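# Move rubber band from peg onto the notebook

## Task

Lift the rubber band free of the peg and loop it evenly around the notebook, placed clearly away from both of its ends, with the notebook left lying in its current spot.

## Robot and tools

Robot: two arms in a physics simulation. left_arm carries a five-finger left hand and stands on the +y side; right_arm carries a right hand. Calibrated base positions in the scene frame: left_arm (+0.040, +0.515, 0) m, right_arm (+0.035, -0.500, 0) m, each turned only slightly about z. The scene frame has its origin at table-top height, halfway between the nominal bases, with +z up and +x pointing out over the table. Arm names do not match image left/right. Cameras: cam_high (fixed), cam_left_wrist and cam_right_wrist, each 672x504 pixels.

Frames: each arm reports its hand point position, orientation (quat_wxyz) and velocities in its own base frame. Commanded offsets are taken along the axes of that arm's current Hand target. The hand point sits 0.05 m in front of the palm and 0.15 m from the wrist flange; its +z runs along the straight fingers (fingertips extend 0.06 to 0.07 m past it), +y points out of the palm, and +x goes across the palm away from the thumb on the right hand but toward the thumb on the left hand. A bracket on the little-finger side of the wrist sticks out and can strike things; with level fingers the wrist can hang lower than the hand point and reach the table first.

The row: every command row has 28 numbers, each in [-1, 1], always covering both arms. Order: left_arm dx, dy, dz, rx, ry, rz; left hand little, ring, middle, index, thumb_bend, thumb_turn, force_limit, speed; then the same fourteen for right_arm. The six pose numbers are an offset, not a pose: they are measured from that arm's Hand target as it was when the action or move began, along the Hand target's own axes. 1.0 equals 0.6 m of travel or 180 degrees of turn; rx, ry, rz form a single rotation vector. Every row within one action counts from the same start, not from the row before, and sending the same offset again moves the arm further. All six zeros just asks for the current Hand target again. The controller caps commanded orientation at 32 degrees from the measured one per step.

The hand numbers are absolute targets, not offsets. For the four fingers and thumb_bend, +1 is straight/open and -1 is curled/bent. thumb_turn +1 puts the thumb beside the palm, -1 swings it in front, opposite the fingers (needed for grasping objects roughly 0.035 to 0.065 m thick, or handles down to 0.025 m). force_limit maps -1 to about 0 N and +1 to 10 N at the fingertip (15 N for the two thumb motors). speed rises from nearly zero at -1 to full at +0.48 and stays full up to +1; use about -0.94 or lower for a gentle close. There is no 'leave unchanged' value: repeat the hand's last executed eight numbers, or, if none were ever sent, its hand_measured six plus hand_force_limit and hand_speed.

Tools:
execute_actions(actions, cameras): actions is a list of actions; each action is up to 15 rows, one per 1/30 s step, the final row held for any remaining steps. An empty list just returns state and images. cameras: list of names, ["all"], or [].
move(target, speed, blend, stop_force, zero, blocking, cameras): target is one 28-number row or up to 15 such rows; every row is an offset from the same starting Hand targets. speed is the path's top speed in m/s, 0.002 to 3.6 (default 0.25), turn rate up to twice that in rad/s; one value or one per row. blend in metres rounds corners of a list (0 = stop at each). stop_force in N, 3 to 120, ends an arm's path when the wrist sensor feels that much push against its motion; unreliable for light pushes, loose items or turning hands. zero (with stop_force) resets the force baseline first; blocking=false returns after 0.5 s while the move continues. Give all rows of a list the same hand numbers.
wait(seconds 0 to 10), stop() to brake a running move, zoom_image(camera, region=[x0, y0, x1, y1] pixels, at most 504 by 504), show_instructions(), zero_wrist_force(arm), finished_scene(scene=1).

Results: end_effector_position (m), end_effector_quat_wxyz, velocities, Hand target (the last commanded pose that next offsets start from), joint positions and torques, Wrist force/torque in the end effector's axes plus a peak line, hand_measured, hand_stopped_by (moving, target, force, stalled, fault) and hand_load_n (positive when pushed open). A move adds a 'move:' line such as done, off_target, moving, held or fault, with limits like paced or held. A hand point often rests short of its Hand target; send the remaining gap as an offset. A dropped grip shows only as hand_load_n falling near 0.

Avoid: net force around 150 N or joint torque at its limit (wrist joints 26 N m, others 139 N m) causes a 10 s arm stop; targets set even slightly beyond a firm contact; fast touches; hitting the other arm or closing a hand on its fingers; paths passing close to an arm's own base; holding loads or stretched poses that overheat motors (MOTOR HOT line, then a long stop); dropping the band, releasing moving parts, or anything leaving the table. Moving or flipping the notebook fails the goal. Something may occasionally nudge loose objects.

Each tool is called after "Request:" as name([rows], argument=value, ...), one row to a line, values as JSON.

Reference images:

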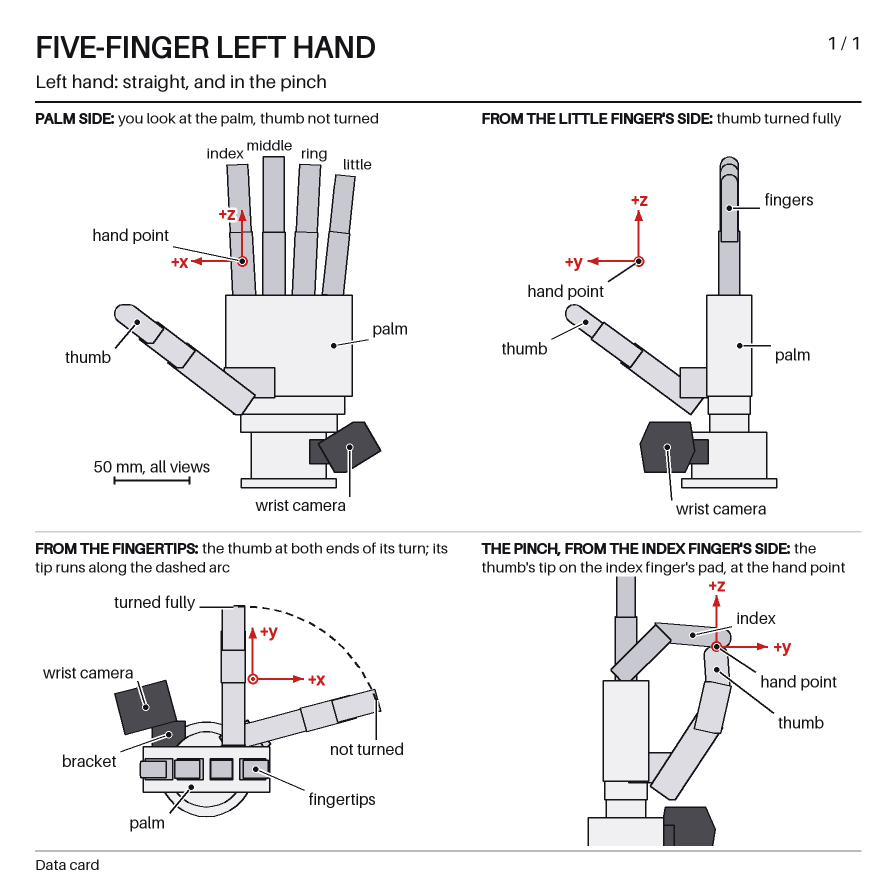

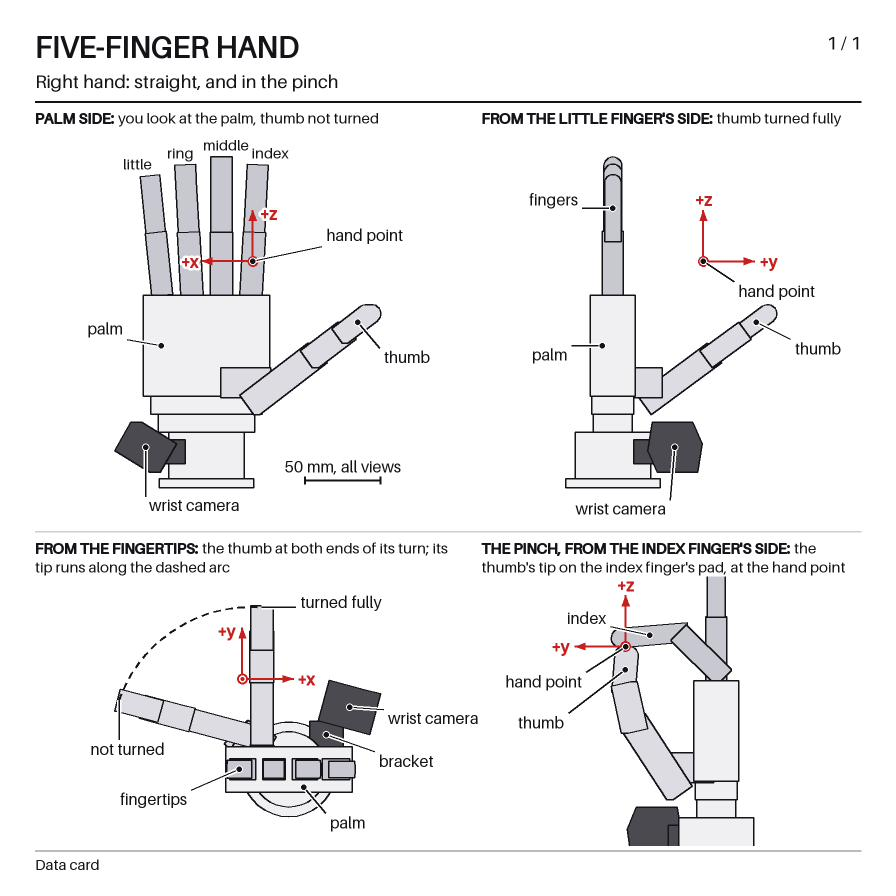

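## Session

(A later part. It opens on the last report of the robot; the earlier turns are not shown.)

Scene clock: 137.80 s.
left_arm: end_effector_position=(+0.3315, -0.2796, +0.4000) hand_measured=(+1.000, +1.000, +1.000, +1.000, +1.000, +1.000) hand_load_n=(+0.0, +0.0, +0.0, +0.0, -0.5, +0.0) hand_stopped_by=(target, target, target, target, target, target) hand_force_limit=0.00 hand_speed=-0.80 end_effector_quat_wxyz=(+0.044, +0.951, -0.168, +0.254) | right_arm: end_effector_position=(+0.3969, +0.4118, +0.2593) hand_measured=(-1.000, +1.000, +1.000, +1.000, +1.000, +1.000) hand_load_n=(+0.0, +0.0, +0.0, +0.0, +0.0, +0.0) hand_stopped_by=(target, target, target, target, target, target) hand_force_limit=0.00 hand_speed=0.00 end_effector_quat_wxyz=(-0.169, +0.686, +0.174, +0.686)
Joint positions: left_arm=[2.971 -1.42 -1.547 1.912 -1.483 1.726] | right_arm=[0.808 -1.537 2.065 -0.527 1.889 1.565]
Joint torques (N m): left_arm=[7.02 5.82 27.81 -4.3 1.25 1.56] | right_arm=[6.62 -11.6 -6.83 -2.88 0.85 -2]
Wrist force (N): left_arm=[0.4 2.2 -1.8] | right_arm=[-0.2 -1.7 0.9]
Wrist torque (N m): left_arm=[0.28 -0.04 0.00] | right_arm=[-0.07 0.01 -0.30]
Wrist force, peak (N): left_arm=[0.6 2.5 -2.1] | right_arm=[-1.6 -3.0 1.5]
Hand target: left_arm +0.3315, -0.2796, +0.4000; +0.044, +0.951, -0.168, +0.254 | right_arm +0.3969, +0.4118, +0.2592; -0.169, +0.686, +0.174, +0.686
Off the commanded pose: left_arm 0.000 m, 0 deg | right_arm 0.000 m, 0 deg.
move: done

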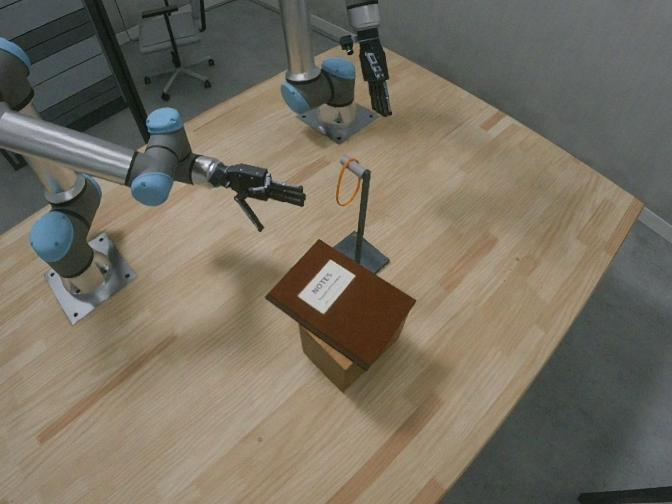

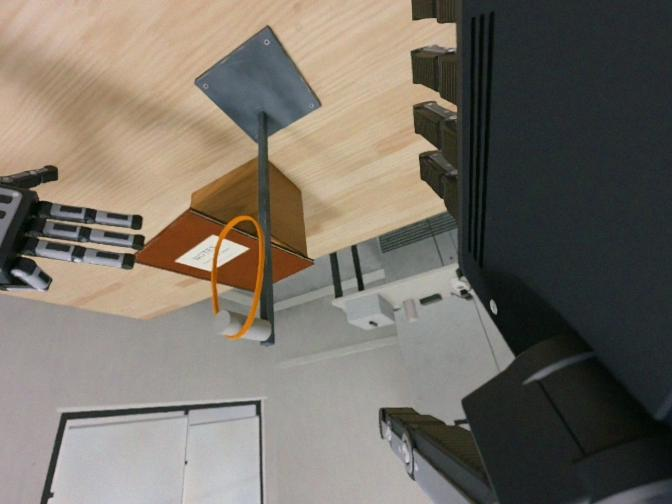

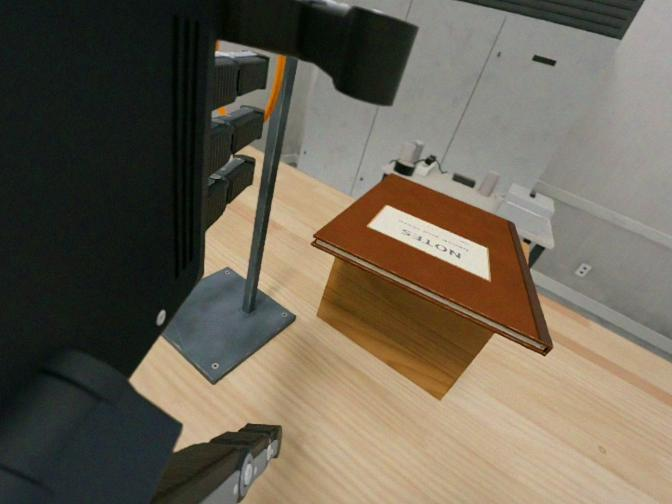

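Request:
move(target=[0,0,0,0,0,0,1,1,1,1,1,1,0,-0.8,0.0017,-0.0977,0.0625,-0.0833,0,0,-1,1,1,1,1,1,0,0], speed=0.2, cameras=["all"])

Request:
zoom_image(camera="cam_left_wrist", region=[100, 150, 350, 370])

Request:
zoom_image(camera="cam_right_wrist", region=[190, 20, 340, 190])

Request:
zoom_image(camera="cam_high", region=[220, 120, 420, 280])

Scene clock: 150.10 s.
left_arm: end_effector_position=(+0.3315, -0.2796, +0.4000) hand_measured=(+1.000, +1.000, +1.000, +1.000, +1.000, +1.000) hand_load_n=(+0.0, +0.0, +0.0, +0.0, +0.0, +0.0) hand_stopped_by=(target, target, target, target, target, target) hand_force_limit=0.00 hand_speed=-0.80 end_effector_quat_wxyz=(+0.044, +0.951, -0.168, +0.254) | right_arm: end_effector_position=(+0.4024, +0.4812, +0.2598) hand_measured=(-1.000, +1.000, +1.000, +1.000, +1.000, +1.000) hand_load_n=(+0.0, +0.5, +0.0, +0.0, +0.0, +0.0) hand_stopped_by=(target, target, target, target, target, target) hand_force_limit=0.00 hand_speed=0.00 end_effector_quat_wxyz=(-0.078, +0.702, +0.083, +0.703)
Joint positions: left_arm=[2.971 -1.42 -1.547 1.912 -1.483 1.726] | right_arm=[1.012 -1.245 1.709 -0.465 2.355 1.563]
Joint torques (N m): left_arm=[6.25 6.05 28.2 -4.29 1.2 1.46] | right_arm=[1.72 -25.54 -29.26 -1.88 2.47 1.1]
Wrist force (N): left_arm=[0.4 2.1 -2.0] | right_arm=[-0.1 -2.1 1.0]
Wrist torque (N m): left_arm=[0.29 -0.05 0.01] | right_arm=[-0.10 -0.05 -0.38]
Wrist force, peak (N): left_arm=[0.6 2.4 -2.3] | right_arm=[0.0 -3.4 1.2]
Hand target: left_arm +0.3315, -0.2796, +0.4000; +0.044, +0.951, -0.168, +0.254 | right_arm +0.4024, +0.4812, +0.2598; -0.078, +0.702, +0.083, +0.703
Off the commanded pose: left_arm 0.000 m, 0 deg | right_arm 0.000 m, 0 deg.
move: done

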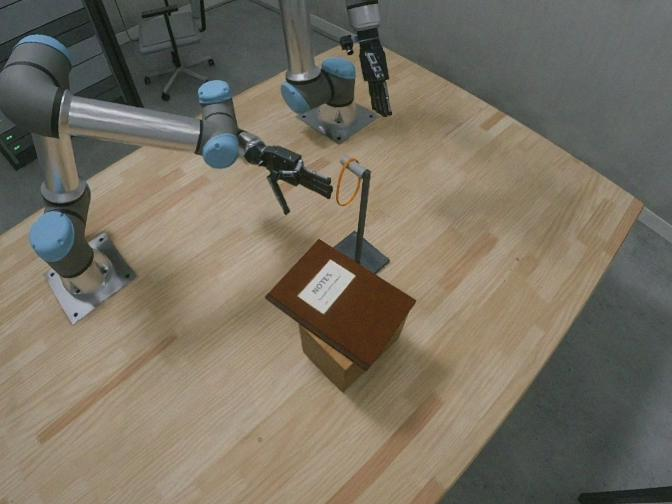

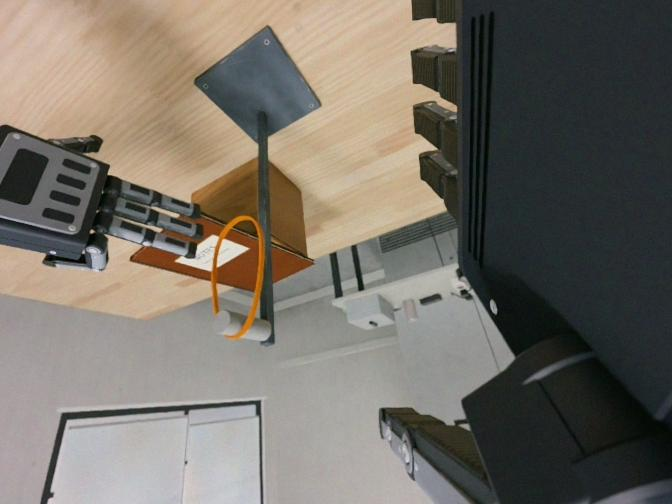

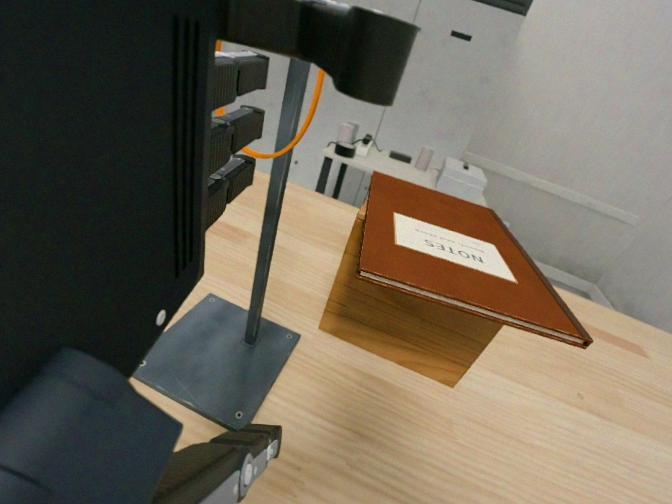

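Scaled by 2.016 from the camera's 672x504 image, which has a finer 960x720 frame.

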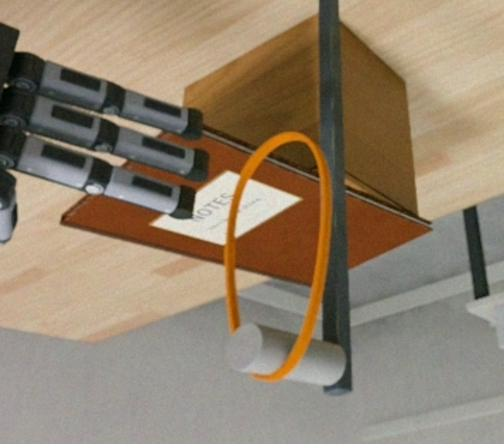

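Scaled by 2.965 from the camera's 672x504 image, which has a finer 960x720 frame.

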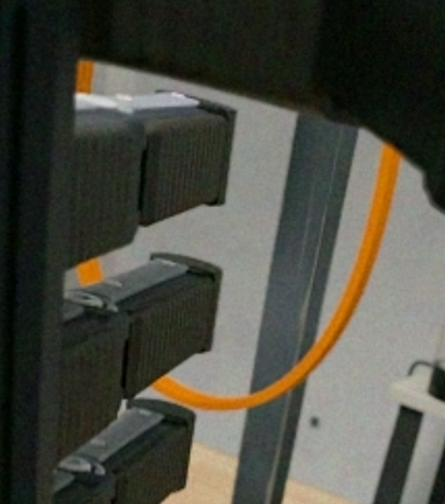

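Scaled by 2.520 from the camera's 672x504 image, which has a finer 960x720 frame.

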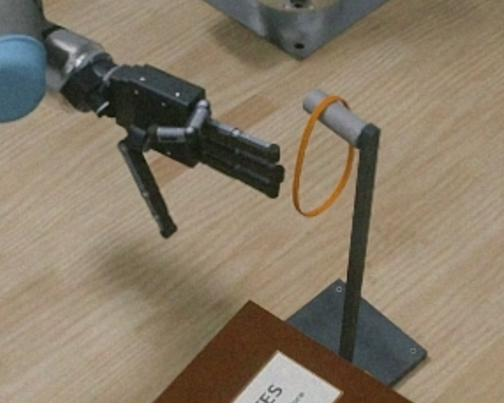

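Request:
move(target=[0,0,0,0,0,0,1,1,1,1,1,1,0,-0.8,0.0333,0.0097,0.0,0,0,0,-1,1,1,1,1,1,0,0], speed=0.1, cameras=[])

Request:
move(target=[0,0,0,0,0,0,1,1,1,1,1,1,0,-0.8,0,0,0.07,0,0,0,-1,1,1,1,1,1,0,0], speed=0.08, cameras=["all"])

Request:
zoom_image(camera="cam_left_wrist", region=[100, 150, 350, 370])

Request:
zoom_image(camera="cam_right_wrist", region=[190, 20, 360, 210])

Request:
zoom_image(camera="cam_high", region=[260, 130, 400, 250])

Scene clock: 157.53 s.
left_arm: end_effector_position=(+0.3315, -0.2796, +0.4000) hand_measured=(+1.000, +1.000, +1.000, +1.000, +1.000, +1.000) hand_load_n=(+0.0, +0.0, +0.0, +0.0, +0.0, +0.0) hand_stopped_by=(target, target, target, target, target, target) hand_force_limit=0.00 hand_speed=-0.80 end_effector_quat_wxyz=(+0.044, +0.951, -0.168, +0.254) | right_arm: end_effector_position=(+0.4038, +0.4757, +0.2801) hand_measured=(-1.000, +1.000, +1.000, +1.000, +1.000, +1.000) hand_load_n=(+0.0, +0.0, +0.0, +0.0, +0.0, +0.0) hand_stopped_by=(target, target, target, target, target, target) hand_force_limit=0.00 hand_speed=0.00 end_effector_quat_wxyz=(-0.078, +0.702, +0.083, +0.703) end_effector_velocity=(+0.001, +0.001, -0.001) end_effector_angular_velocity=(+0.005, -0.002, +0.001)
Joint positions: left_arm=[2.971 -1.42 -1.547 1.912 -1.483 1.726] | right_arm=[1.004 -1.277 1.695 -0.42 2.346 1.563]
Joint velocities: left_arm=[within noise] | right_arm=[0 0.003 0 -0.007 -0.001 0.001]
Joint torques (N m): left_arm=[5.75 6.12 28.16 -4.31 1.01 1.63] | right_arm=[6.36 -24.67 -8.93 -2.4 1.06 1.4]
Wrist force (N): left_arm=[0.4 1.9 -1.9] | right_arm=[-0.1 -2.1 1.0]
Wrist torque (N m): left_arm=[0.25 -0.06 0.02] | right_arm=[-0.09 -0.05 -0.37]
Wrist force, peak (N): left_arm=[0.5 2.2 -2.4] | right_arm=[-0.6 -2.3 1.1]
Hand target: left_arm +0.3315, -0.2796, +0.4000; +0.044, +0.951, -0.168, +0.254 | right_arm +0.4037, +0.4757, +0.2798; -0.078, +0.702, +0.083, +0.703
Off the commanded pose: left_arm 0.000 m, 0 deg | right_arm 0.000 m, 0 deg.
move: done
No camera images: "cameras" was empty.

Scene clock: 158.37 s.
left_arm: end_effector_position=(+0.3315, -0.2796, +0.4000) hand_measured=(+1.000, +1.000, +1.000, +1.000, +1.000, +1.000) hand_load_n=(+0.0, +0.0, +0.0, +0.0, +0.0, +0.0) hand_stopped_by=(target, target, target, target, target, target) hand_force_limit=0.00 hand_speed=-0.80 end_effector_quat_wxyz=(+0.044, +0.951, -0.168, +0.254) | right_arm: end_effector_position=(+0.4446, +0.4852, +0.2798) hand_measured=(-1.000, +1.000, +1.000, +1.000, +1.000, +1.000) hand_load_n=(+0.0, +0.0, +0.0, +0.0, +0.0, +0.0) hand_stopped_by=(target, target, target, target, target, target) hand_force_limit=0.00 hand_speed=0.00 end_effector_quat_wxyz=(-0.078, +0.702, +0.083, +0.703) end_effector_velocity=(-0.002, -0.001, +0.000) end_effector_angular_velocity=(+0.002, +0.000, -0.003)
Joint positions: left_arm=[2.971 -1.42 -1.547 1.912 -1.483 1.726] | right_arm=[0.946 -1.226 1.627 -0.401 2.289 1.564]
Joint velocities: left_arm=[within noise] | right_arm=[0.002 -0.003 0.004 -0.002 0.005 0.001]
Joint torques (N m): left_arm=[5.94 6.56 28.41 -4.33 0.97 1.6] | right_arm=[11.78 -49.9 -8.14 -2.55 2.35 1.47]
Wrist force (N): left_arm=[0.6 1.9 -1.8] | right_arm=[0.2 -1.9 0.8]
Wrist torque (N m): left_arm=[0.24 -0.08 0.03] | right_arm=[-0.07 -0.09 -0.35]
Wrist force, peak (N): left_arm=[0.9 2.3 -2.0] | right_arm=[0.1 -1.9 1.8]
Hand target: left_arm +0.3315, -0.2796, +0.4000; +0.044, +0.951, -0.168, +0.254 | right_arm +0.4446, +0.4852, +0.2798; -0.078, +0.702, +0.083, +0.703
Off the commanded pose: left_arm 0.000 m, 0 deg | right_arm 0.000 m, 0 deg.
move: done

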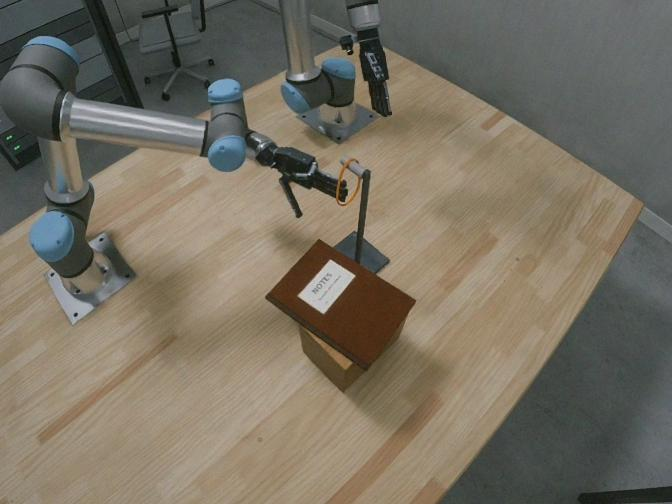

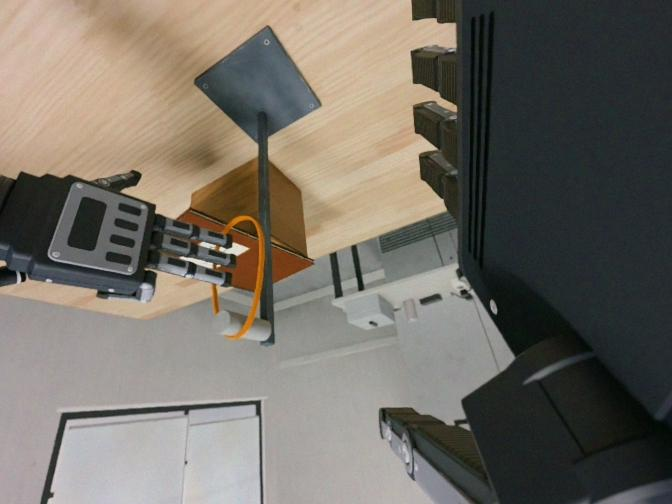

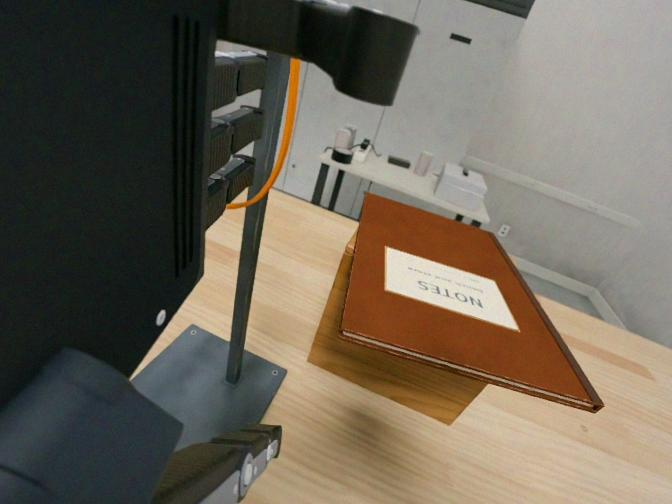

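Scaled by 2.016 from the camera's 672x504 image, which has a finer 960x720 frame.

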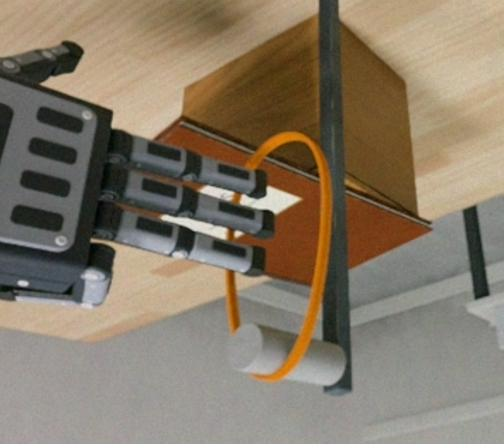

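Scaled by 2.653 from the camera's 672x504 image, which has a finer 960x720 frame.

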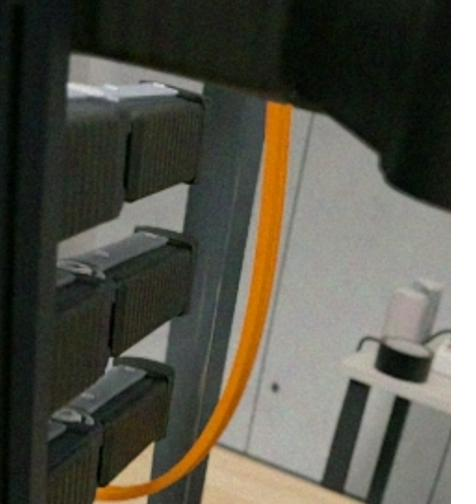

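Scaled by 3.600 from the camera's 672x504 image, which has a finer 960x720 frame.

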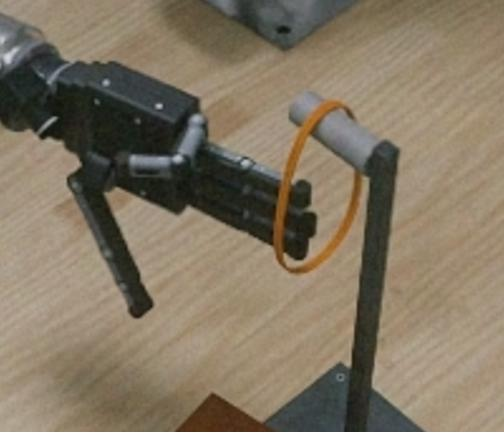

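Request:
move(target=[0,0,0,0,0,0,1,1,1,1,1,1,0,-0.8,0.005,0,0.05,0,0,0,-1,1,1,1,1,1,0,0], speed=0.06, cameras=["cam_high","cam_left_wrist","cam_right_wrist"])

Request:
zoom_image(camera="cam_left_wrist", region=[100, 150, 350, 370])

Request:
zoom_image(camera="cam_high", region=[260, 130, 400, 250])

Scene clock: 160.90 s.
left_arm: end_effector_position=(+0.3315, -0.2796, +0.4000) hand_measured=(+1.000, +1.000, +1.000, +1.000, +1.000, +1.000) hand_load_n=(+0.0, +0.0, +0.0, +0.0, +0.0, +0.0) hand_stopped_by=(target, target, target, target, target, target) hand_force_limit=0.00 hand_speed=-0.80 end_effector_quat_wxyz=(+0.044, +0.951, -0.168, +0.254) | right_arm: end_effector_position=(+0.4739, +0.4920, +0.2828) hand_measured=(-1.000, +1.000, +1.000, +1.000, +1.000, +1.000) hand_load_n=(+0.0, +0.0, +0.0, +0.0, +0.0, +0.0) hand_stopped_by=(target, target, target, target, target, target) hand_force_limit=0.00 hand_speed=0.00 end_effector_quat_wxyz=(-0.078, +0.702, +0.083, +0.703)
Joint positions: left_arm=[2.971 -1.42 -1.547 1.912 -1.483 1.726] | right_arm=[0.908 -1.19 1.567 -0.378 2.251 1.564]
Joint torques (N m): left_arm=[5.88 5.9 28.02 -4.32 0.93 1.58] | right_arm=[11.69 -51.15 -8.48 -2.35 2.24 -0.31]
Wrist force (N): left_arm=[0.5 1.9 -2.3] | right_arm=[0.0 -1.8 0.7]
Wrist torque (N m): left_arm=[0.27 -0.08 0.02] | right_arm=[-0.10 -0.04 -0.37]
Wrist force, peak (N): left_arm=[0.4 2.3 -2.3] | right_arm=[0.0 -2.2 0.8]
Hand target: left_arm +0.3315, -0.2796, +0.4000; +0.044, +0.951, -0.168, +0.254 | right_arm +0.4738, +0.4920, +0.2829; -0.078, +0.702, +0.083, +0.703
Off the commanded pose: left_arm 0.000 m, 0 deg | right_arm 0.000 m, 0 deg.
move: done

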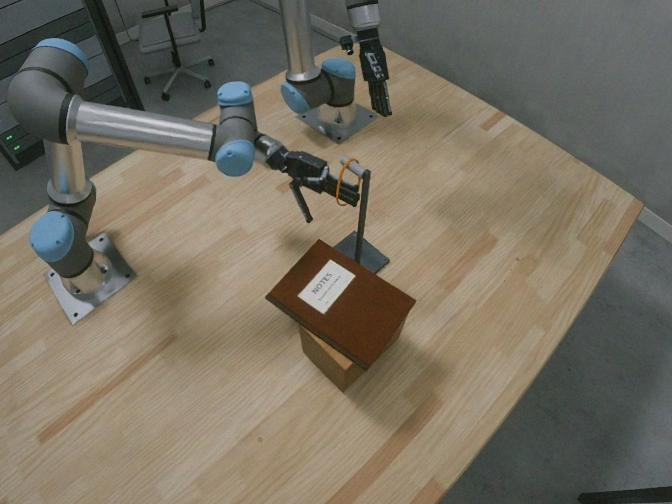

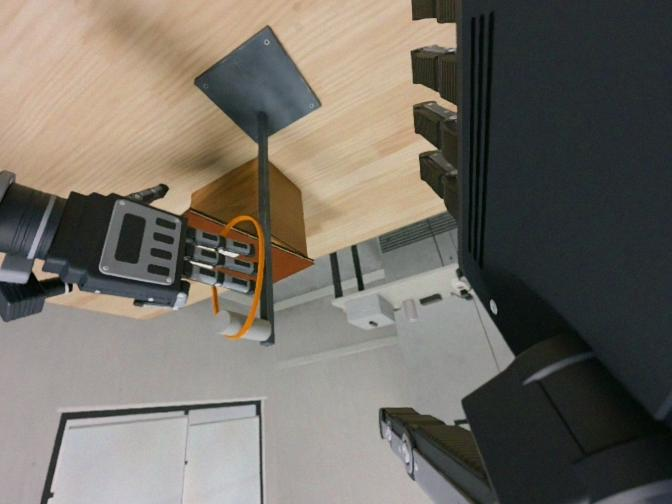

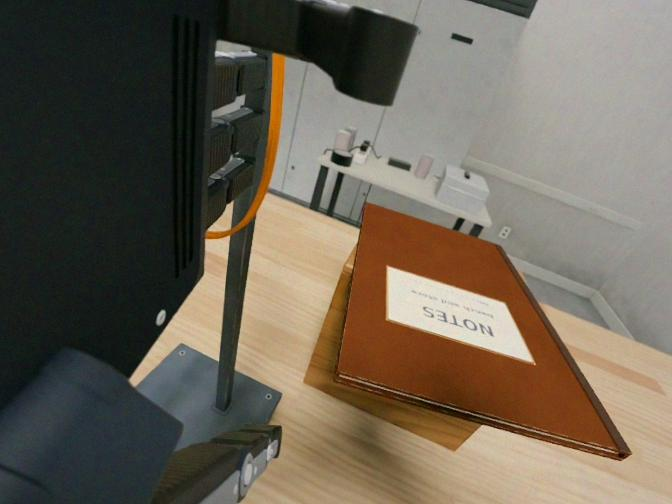

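Scaled by 2.016 from the camera's 672x504 image, which has a finer 960x720 frame.

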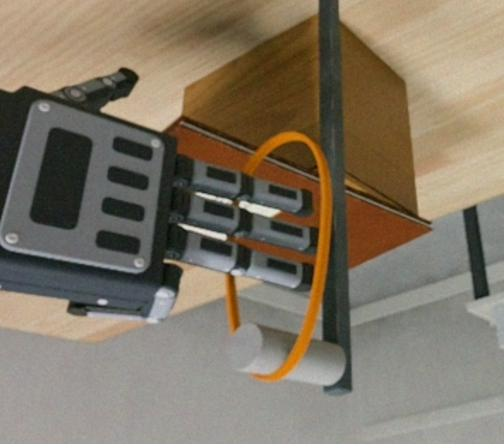

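Scaled by 3.600 from the camera's 672x504 image, which has a finer 960x720 frame.

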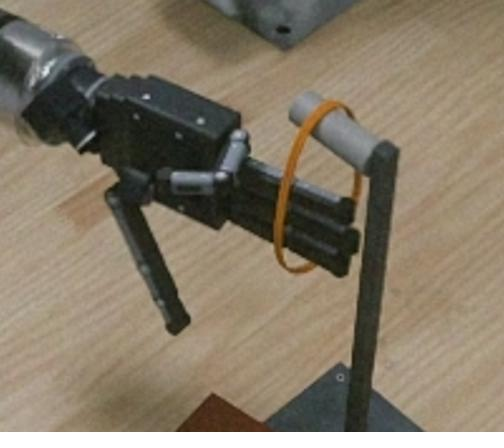

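Request:
move(target=[0,0,0,0,0,0,1,1,1,1,1,1,0,-0.8,0,0,0,0,0,0,-1,0.3,0.3,0.3,1,1,0.2,-0.3], cameras=["cam_high","cam_left_wrist","cam_right_wrist"])

Request:
zoom_image(camera="cam_left_wrist", region=[100, 150, 350, 370])

Request:
zoom_image(camera="cam_high", region=[260, 130, 400, 250])

Request:
zoom_image(camera="cam_right_wrist", region=[190, 20, 360, 210])

Scene clock: 163.13 s.
left_arm: end_effector_position=(+0.3315, -0.2796, +0.4000) hand_measured=(+1.000, +1.000, +1.000, +1.000, +1.000, +1.000) hand_load_n=(+0.0, +0.0, +0.0, +0.0, +0.0, +0.0) hand_stopped_by=(target, target, target, target, target, target) hand_force_limit=0.00 hand_speed=-0.80 end_effector_quat_wxyz=(+0.044, +0.951, -0.168, +0.254) | right_arm: end_effector_position=(+0.4738, +0.4920, +0.2829) hand_measured=(-1.000, +0.300, +0.300, +0.300, +1.000, +1.000) hand_load_n=(+0.0, +0.0, +0.0, +0.0, +0.0, +0.0) hand_stopped_by=(target, target, target, target, target, target) hand_force_limit=0.20 hand_speed=-0.30 end_effector_quat_wxyz=(-0.078, +0.702, +0.083, +0.703)
Joint positions: left_arm=[2.971 -1.42 -1.547 1.912 -1.483 1.726] | right_arm=[0.908 -1.19 1.567 -0.378 2.251 1.564]
Joint torques (N m): left_arm=[5.85 6.5 28.49 -4.25 0.76 1.61] | right_arm=[10.44 -50.61 -8.29 -2.54 2.15 1.52]
Wrist force (N): left_arm=[0.5 1.9 -2.2] | right_arm=[0.0 -1.8 0.9]
Wrist torque (N m): left_arm=[0.25 -0.07 0.02] | right_arm=[-0.11 -0.04 -0.37]
Wrist force, peak (N): left_arm=[0.8 2.5 -2.3] | right_arm=[-0.1 -2.0 0.8]
Hand target: left_arm +0.3315, -0.2796, +0.4000; +0.044, +0.951, -0.168, +0.254 | right_arm +0.4738, +0.4920, +0.2829; -0.078, +0.702, +0.083, +0.703
Off the commanded pose: left_arm 0.000 m, 0 deg | right_arm 0.000 m, 0 deg.
move: done

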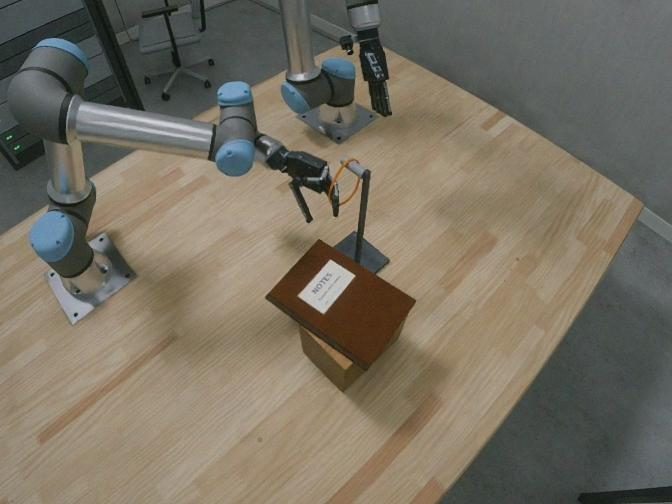

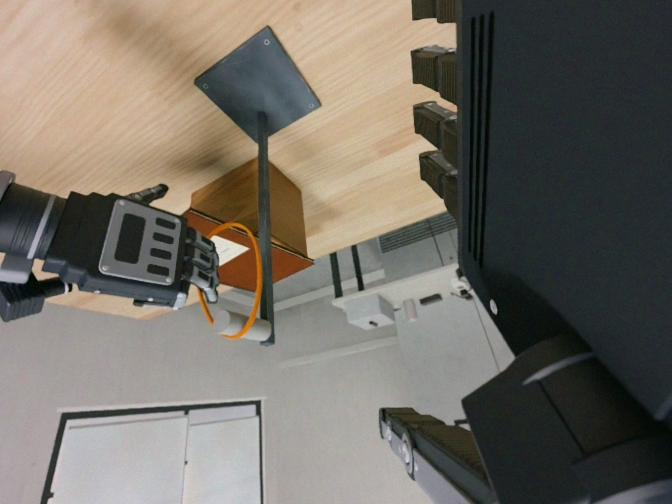

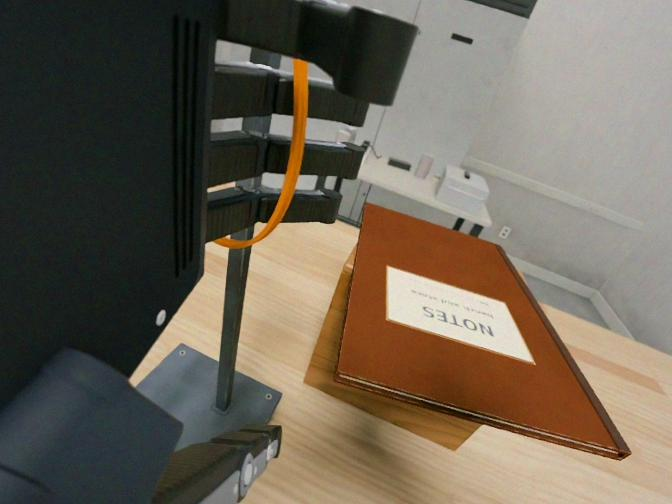

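Scaled by 2.016 from the camera's 672x504 image, which has a finer 960x720 frame.

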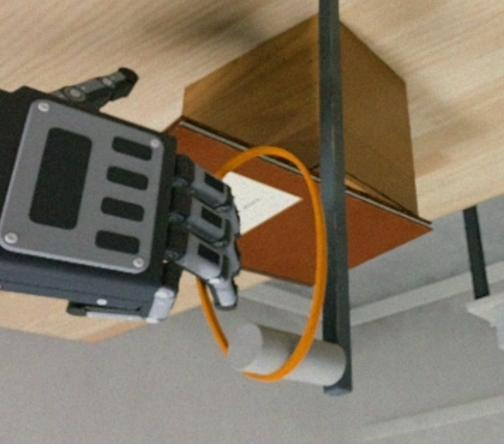

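Scaled by 3.600 from the camera's 672x504 image, which has a finer 960x720 frame.

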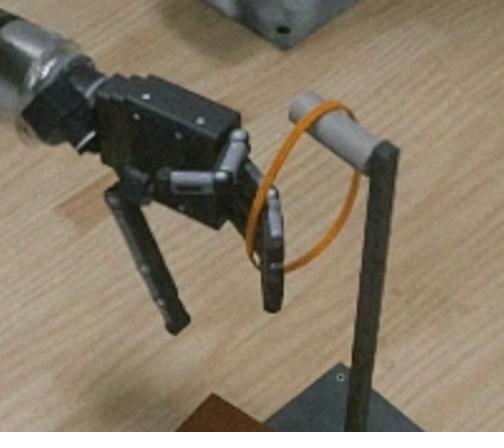

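Scaled by 2.653 from the camera's 672x504 image, which has a finer 960x720 frame.

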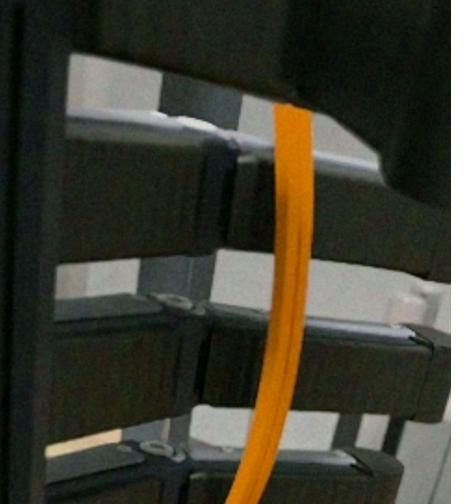

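Request:
move(target=[0,0,0,0,0,0,1,1,1,1,1,1,0,-0.8,0,0.0242,-0.0065,0,0,0,-1,0.3,0.3,0.3,1,1,0.2,-0.3], speed=0.05, cameras=["cam_high","cam_left_wrist"])

Request:
zoom_image(camera="cam_left_wrist", region=[100, 150, 350, 370])

Request:
zoom_image(camera="cam_high", region=[260, 130, 400, 250])

Request:
move(target=[-0.0348,0.2167,0.153,-0.0643,0.3319,0.0371,-1,1,1,1,1,1,0,0,0,0,0,0,0,0,-1,0.3,0.3,0.3,1,1,0.2,-0.3], speed=0.15, cameras=["all"])

Request:
zoom_image(camera="cam_left_wrist", region=[300, 0, 500, 220])

Request:
zoom_image(camera="cam_high", region=[260, 110, 420, 250])

Scene clock: 170.53 s.
left_arm: end_effector_position=(+0.3315, -0.2796, +0.4000) hand_measured=(+1.000, +1.000, +1.000, +1.000, +1.000, +1.000) hand_load_n=(+0.0, +0.0, +0.0, +0.0, +0.0, -0.5) hand_stopped_by=(target, target, target, target, target, target) hand_force_limit=0.00 hand_speed=-0.80 end_effector_quat_wxyz=(+0.044, +0.951, -0.168, +0.254) | right_arm: end_effector_position=(+0.4733, +0.4768, +0.2830) hand_measured=(-1.000, +0.300, +0.300, +0.300, +1.000, +1.000) hand_load_n=(+0.0, +0.0, +0.0, +0.0, +0.0, +0.0) hand_stopped_by=(target, target, target, target, target, target) hand_force_limit=0.20 hand_speed=-0.30 end_effector_quat_wxyz=(-0.078, +0.702, +0.083, +0.703) end_effector_velocity=(+0.000, +0.002, +0.002) end_effector_angular_velocity=(+0.002, -0.001, -0.001)
Joint positions: left_arm=[2.971 -1.42 -1.547 1.912 -1.483 1.726] | right_arm=[0.891 -1.222 1.611 -0.391 2.233 1.564]
Joint velocities: left_arm=[within noise] | right_arm=[0.002 0.002 -0.006 0.002 0.003 0]
Joint torques (N m): left_arm=[5.48 6.6 27.92 -4.34 0.67 1.55] | right_arm=[9.76 -27.71 -28.02 0.01 2.21 0.99]
Wrist force (N): left_arm=[0.6 1.9 -1.9] | right_arm=[0.0 -2.0 0.8]
Wrist torque (N m): left_arm=[0.25 -0.08 0.03] | right_arm=[-0.09 -0.04 -0.37]
Wrist force, peak (N): left_arm=[0.4 2.4 -2.3] | right_arm=[0.1 -2.4 0.7]
Hand target: left_arm +0.3315, -0.2796, +0.4000; +0.044, +0.951, -0.168, +0.254 | right_arm +0.4733, +0.4769, +0.2829; -0.078, +0.702, +0.083, +0.703
Off the commanded pose: left_arm 0.000 m, 0 deg | right_arm 0.000 m, 0 deg.
move: done
Images, in order (width x height): cam_high 672x504, cam_left_wrist 672x504.

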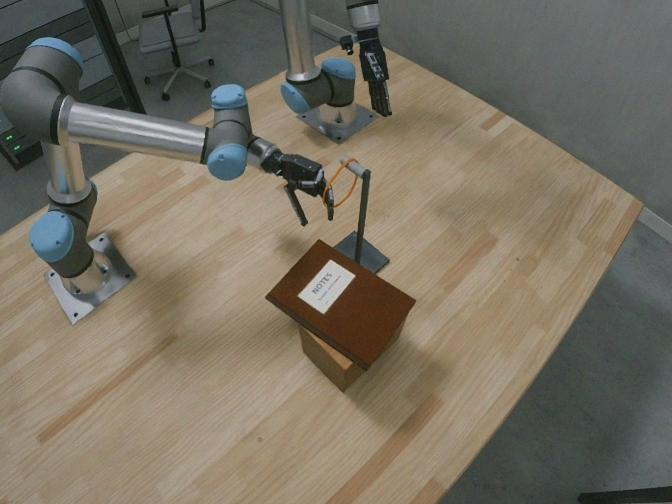

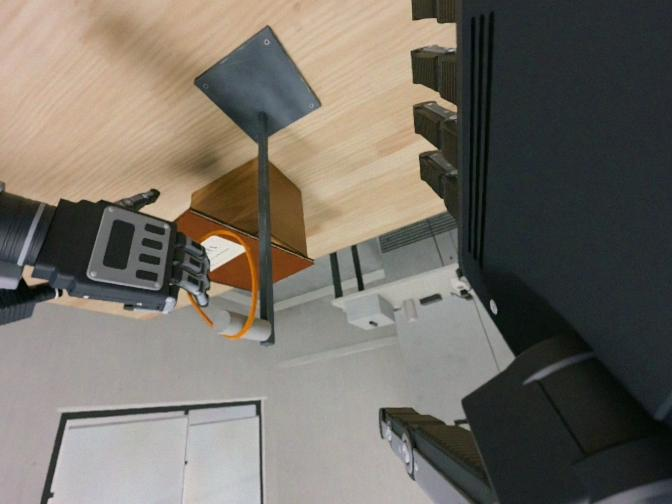

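Scaled by 2.016 from the camera's 672x504 image, which has a finer 960x720 frame.

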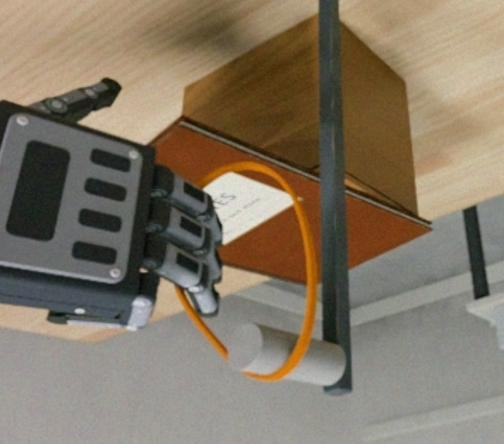

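Scaled by 3.600 from the camera's 672x504 image, which has a finer 960x720 frame.

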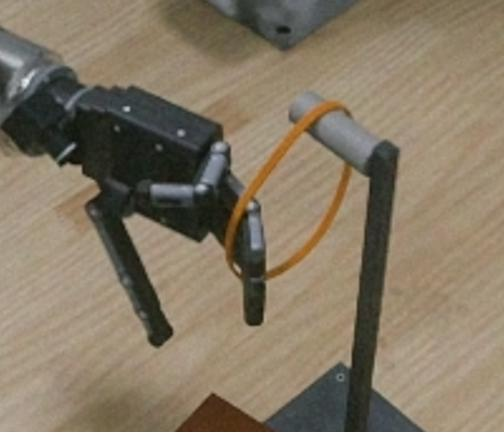

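Scene clock: 174.57 s.
left_arm: end_effector_position=(+0.3131, -0.4112, +0.3098) hand_measured=(-1.000, +1.000, +1.000, +1.000, +1.000, +1.000) hand_load_n=(+0.0, +0.0, +0.0, +0.0, +0.0, +0.0) hand_stopped_by=(target, target, target, target, target, target) hand_force_limit=0.00 hand_speed=0.00 end_effector_quat_wxyz=(+0.199, +0.679, -0.200, +0.678) end_effector_velocity=(+0.000, +0.000, +0.001) end_effector_angular_velocity=(-0.001, -0.005, +0.000) | right_arm: end_effector_position=(+0.4733, +0.4769, +0.2829) hand_measured=(-1.000, +0.300, +0.300, +0.300, +1.000, +1.000) hand_load_n=(+0.0, +0.0, +0.0, +0.0, +0.0, +0.0) hand_stopped_by=(target, target, target, target, target, target) hand_force_limit=0.20 hand_speed=-0.30 end_effector_quat_wxyz=(-0.078, +0.702, +0.083, +0.703)
Joint positions: left_arm=[2.644 -1.296 -2.358 3.652 -1.497 1.571] | right_arm=[0.891 -1.222 1.611 -0.391 2.234 1.564]
Joint velocities: left_arm=[0 0 0 0.005 0 0.001] | right_arm=[within noise]
Joint torques (N m): left_arm=[6.93 7.18 23.13 4.54 1.45 -1.11] | right_arm=[11.36 -27.33 -28.63 0.29 2.42 -1.83]
Wrist force (N): left_arm=[1.0 2.5 -0.5] | right_arm=[0.1 -2.0 0.8]
Wrist torque (N m): left_arm=[0.31 -0.08 0.00] | right_arm=[-0.10 -0.07 -0.36]
Wrist force, peak (N): left_arm=[0.9 2.5 -2.0] | right_arm=[0.0 -2.1 0.9]
Hand target: left_arm +0.3131, -0.4112, +0.3099; +0.199, +0.679, -0.200, +0.678 | right_arm +0.4733, +0.4769, +0.2829; -0.078, +0.702, +0.083, +0.703
Off the commanded pose: left_arm 0.000 m, 0 deg | right_arm 0.000 m, 0 deg.
move: done

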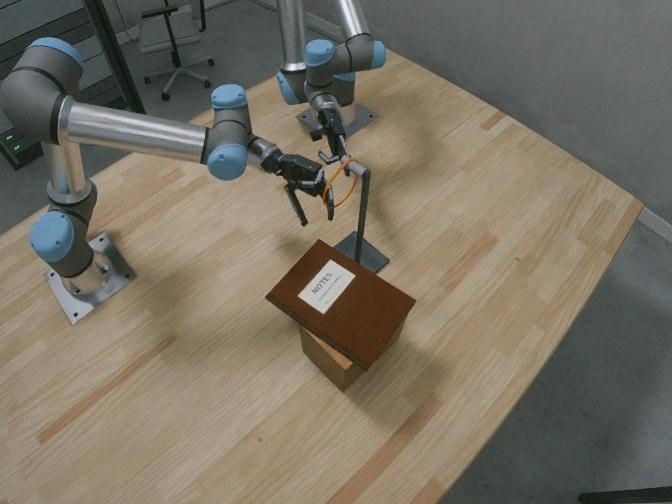

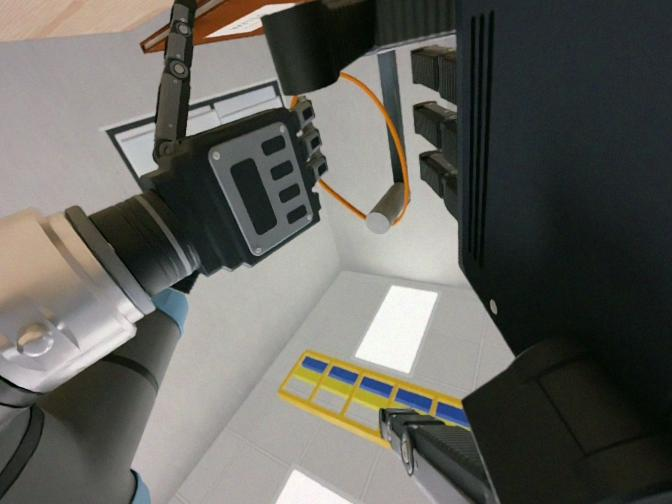

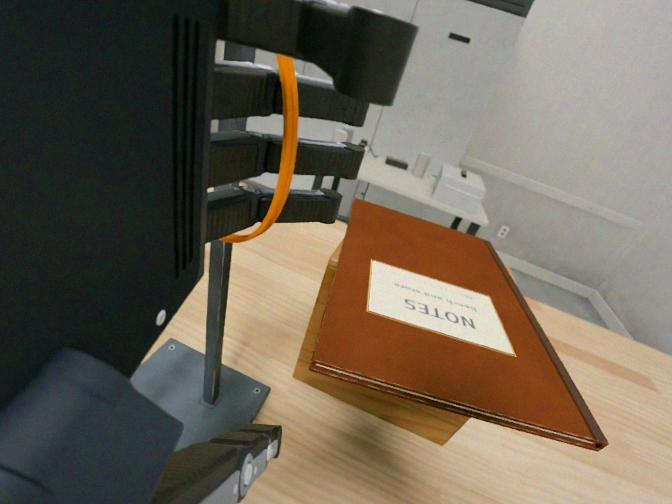

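Scaled by 2.291 from the camera's 672x504 image, which has a finer 960x720 frame.

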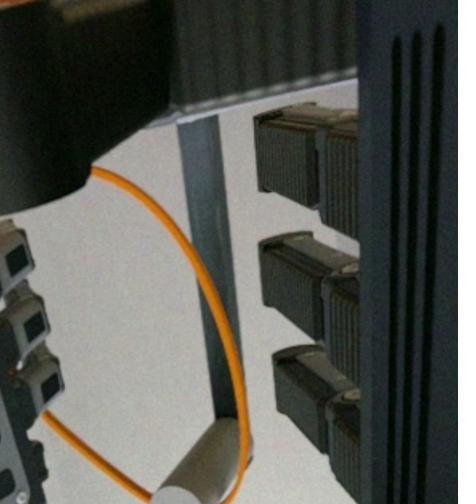

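Scaled by 3.150 from the camera's 672x504 image, which has a finer 960x720 frame.

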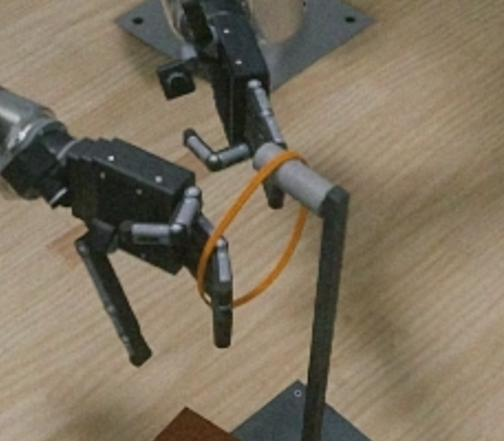

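Request:
move(target=[0.022,0.046,0.06,0,0,0,-1,1,1,1,1,1,0,0,0,0,0,0,0,0,-1,0.3,0.3,0.3,1,1,0.2,-0.3], speed=0.08, cameras=["cam_high","cam_left_wrist"])

Request:
zoom_image(camera="cam_left_wrist", region=[280, 0, 500, 280])

Request:
zoom_image(camera="cam_high", region=[260, 110, 420, 250])

Scene clock: 181.33 s.
left_arm: end_effector_position=(+0.3284, -0.4538, +0.3229) hand_measured=(-1.000, +1.000, +1.000, +1.000, +1.000, +1.000) hand_load_n=(+0.0, +0.0, +0.0, +0.0, +0.0, +0.0) hand_stopped_by=(target, target, target, target, target, target) hand_force_limit=0.00 hand_speed=0.00 end_effector_quat_wxyz=(+0.199, +0.679, -0.200, +0.678) | right_arm: end_effector_position=(+0.4733, +0.4769, +0.2829) hand_measured=(-1.000, +0.300, +0.300, +0.300, +1.000, +1.000) hand_load_n=(+0.0, +0.0, +0.0, -0.5, +0.0, +0.0) hand_stopped_by=(target, target, target, target, target, target) hand_force_limit=0.20 hand_speed=-0.30 end_effector_quat_wxyz=(-0.078, +0.702, +0.083, +0.703)
Joint positions: left_arm=[2.531 -1.415 -2.233 3.646 -1.609 1.571] | right_arm=[0.891 -1.222 1.611 -0.391 2.234 1.564]
Joint torques (N m): left_arm=[-1.43 9.98 23.49 4.49 0.44 -1.32] | right_arm=[11.34 -27.57 -27.69 0.18 2.28 -1.77]
Wrist force (N): left_arm=[1.1 2.7 -0.5] | right_arm=[-0.1 -1.8 0.9]
Wrist torque (N m): left_arm=[0.33 -0.09 0.00] | right_arm=[-0.08 -0.03 -0.37]
Wrist force, peak (N): left_arm=[1.1 3.0 -0.3] | right_arm=[0.0 -2.2 0.9]
Hand target: left_arm +0.3285, -0.4539, +0.3230; +0.199, +0.679, -0.200, +0.678 | right_arm +0.4733, +0.4769, +0.2829; -0.078, +0.702, +0.083, +0.703
Off the commanded pose: left_arm 0.000 m, 0 deg | right_arm 0.000 m, 0 deg.
move: done
Images, in order (width x height): cam_high 672x504, cam_left_wrist 672x504.

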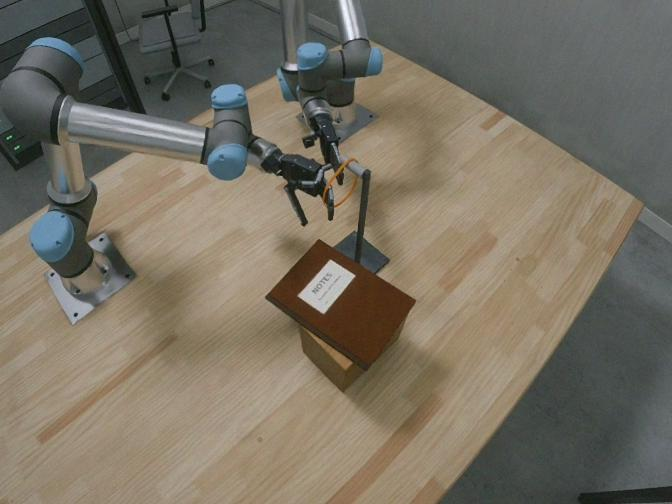

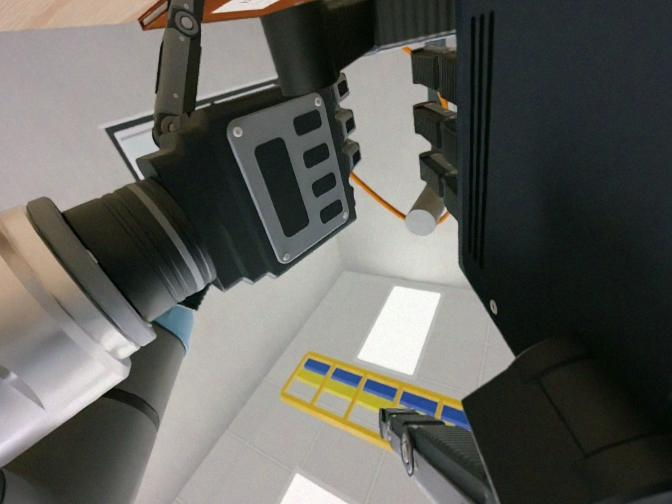

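Scaled by 1.800 from the camera's 672x504 image, which has a finer 960x720 frame.

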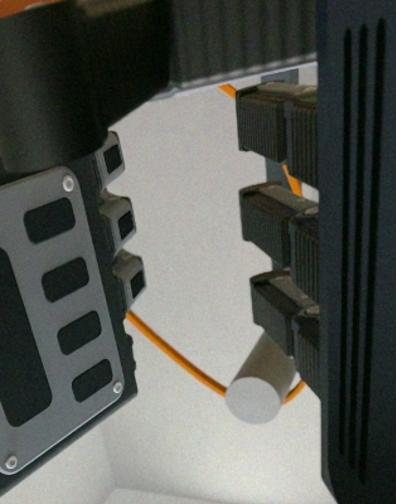

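Scaled by 3.150 from the camera's 672x504 image, which has a finer 960x720 frame.

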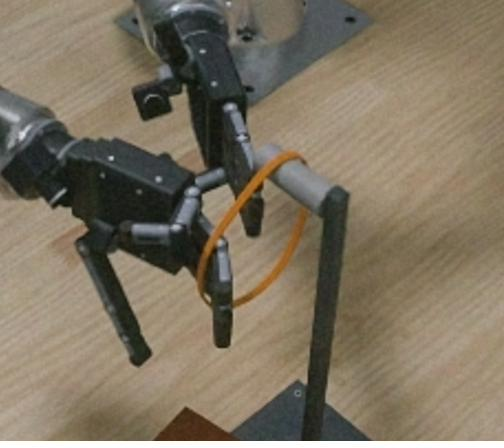

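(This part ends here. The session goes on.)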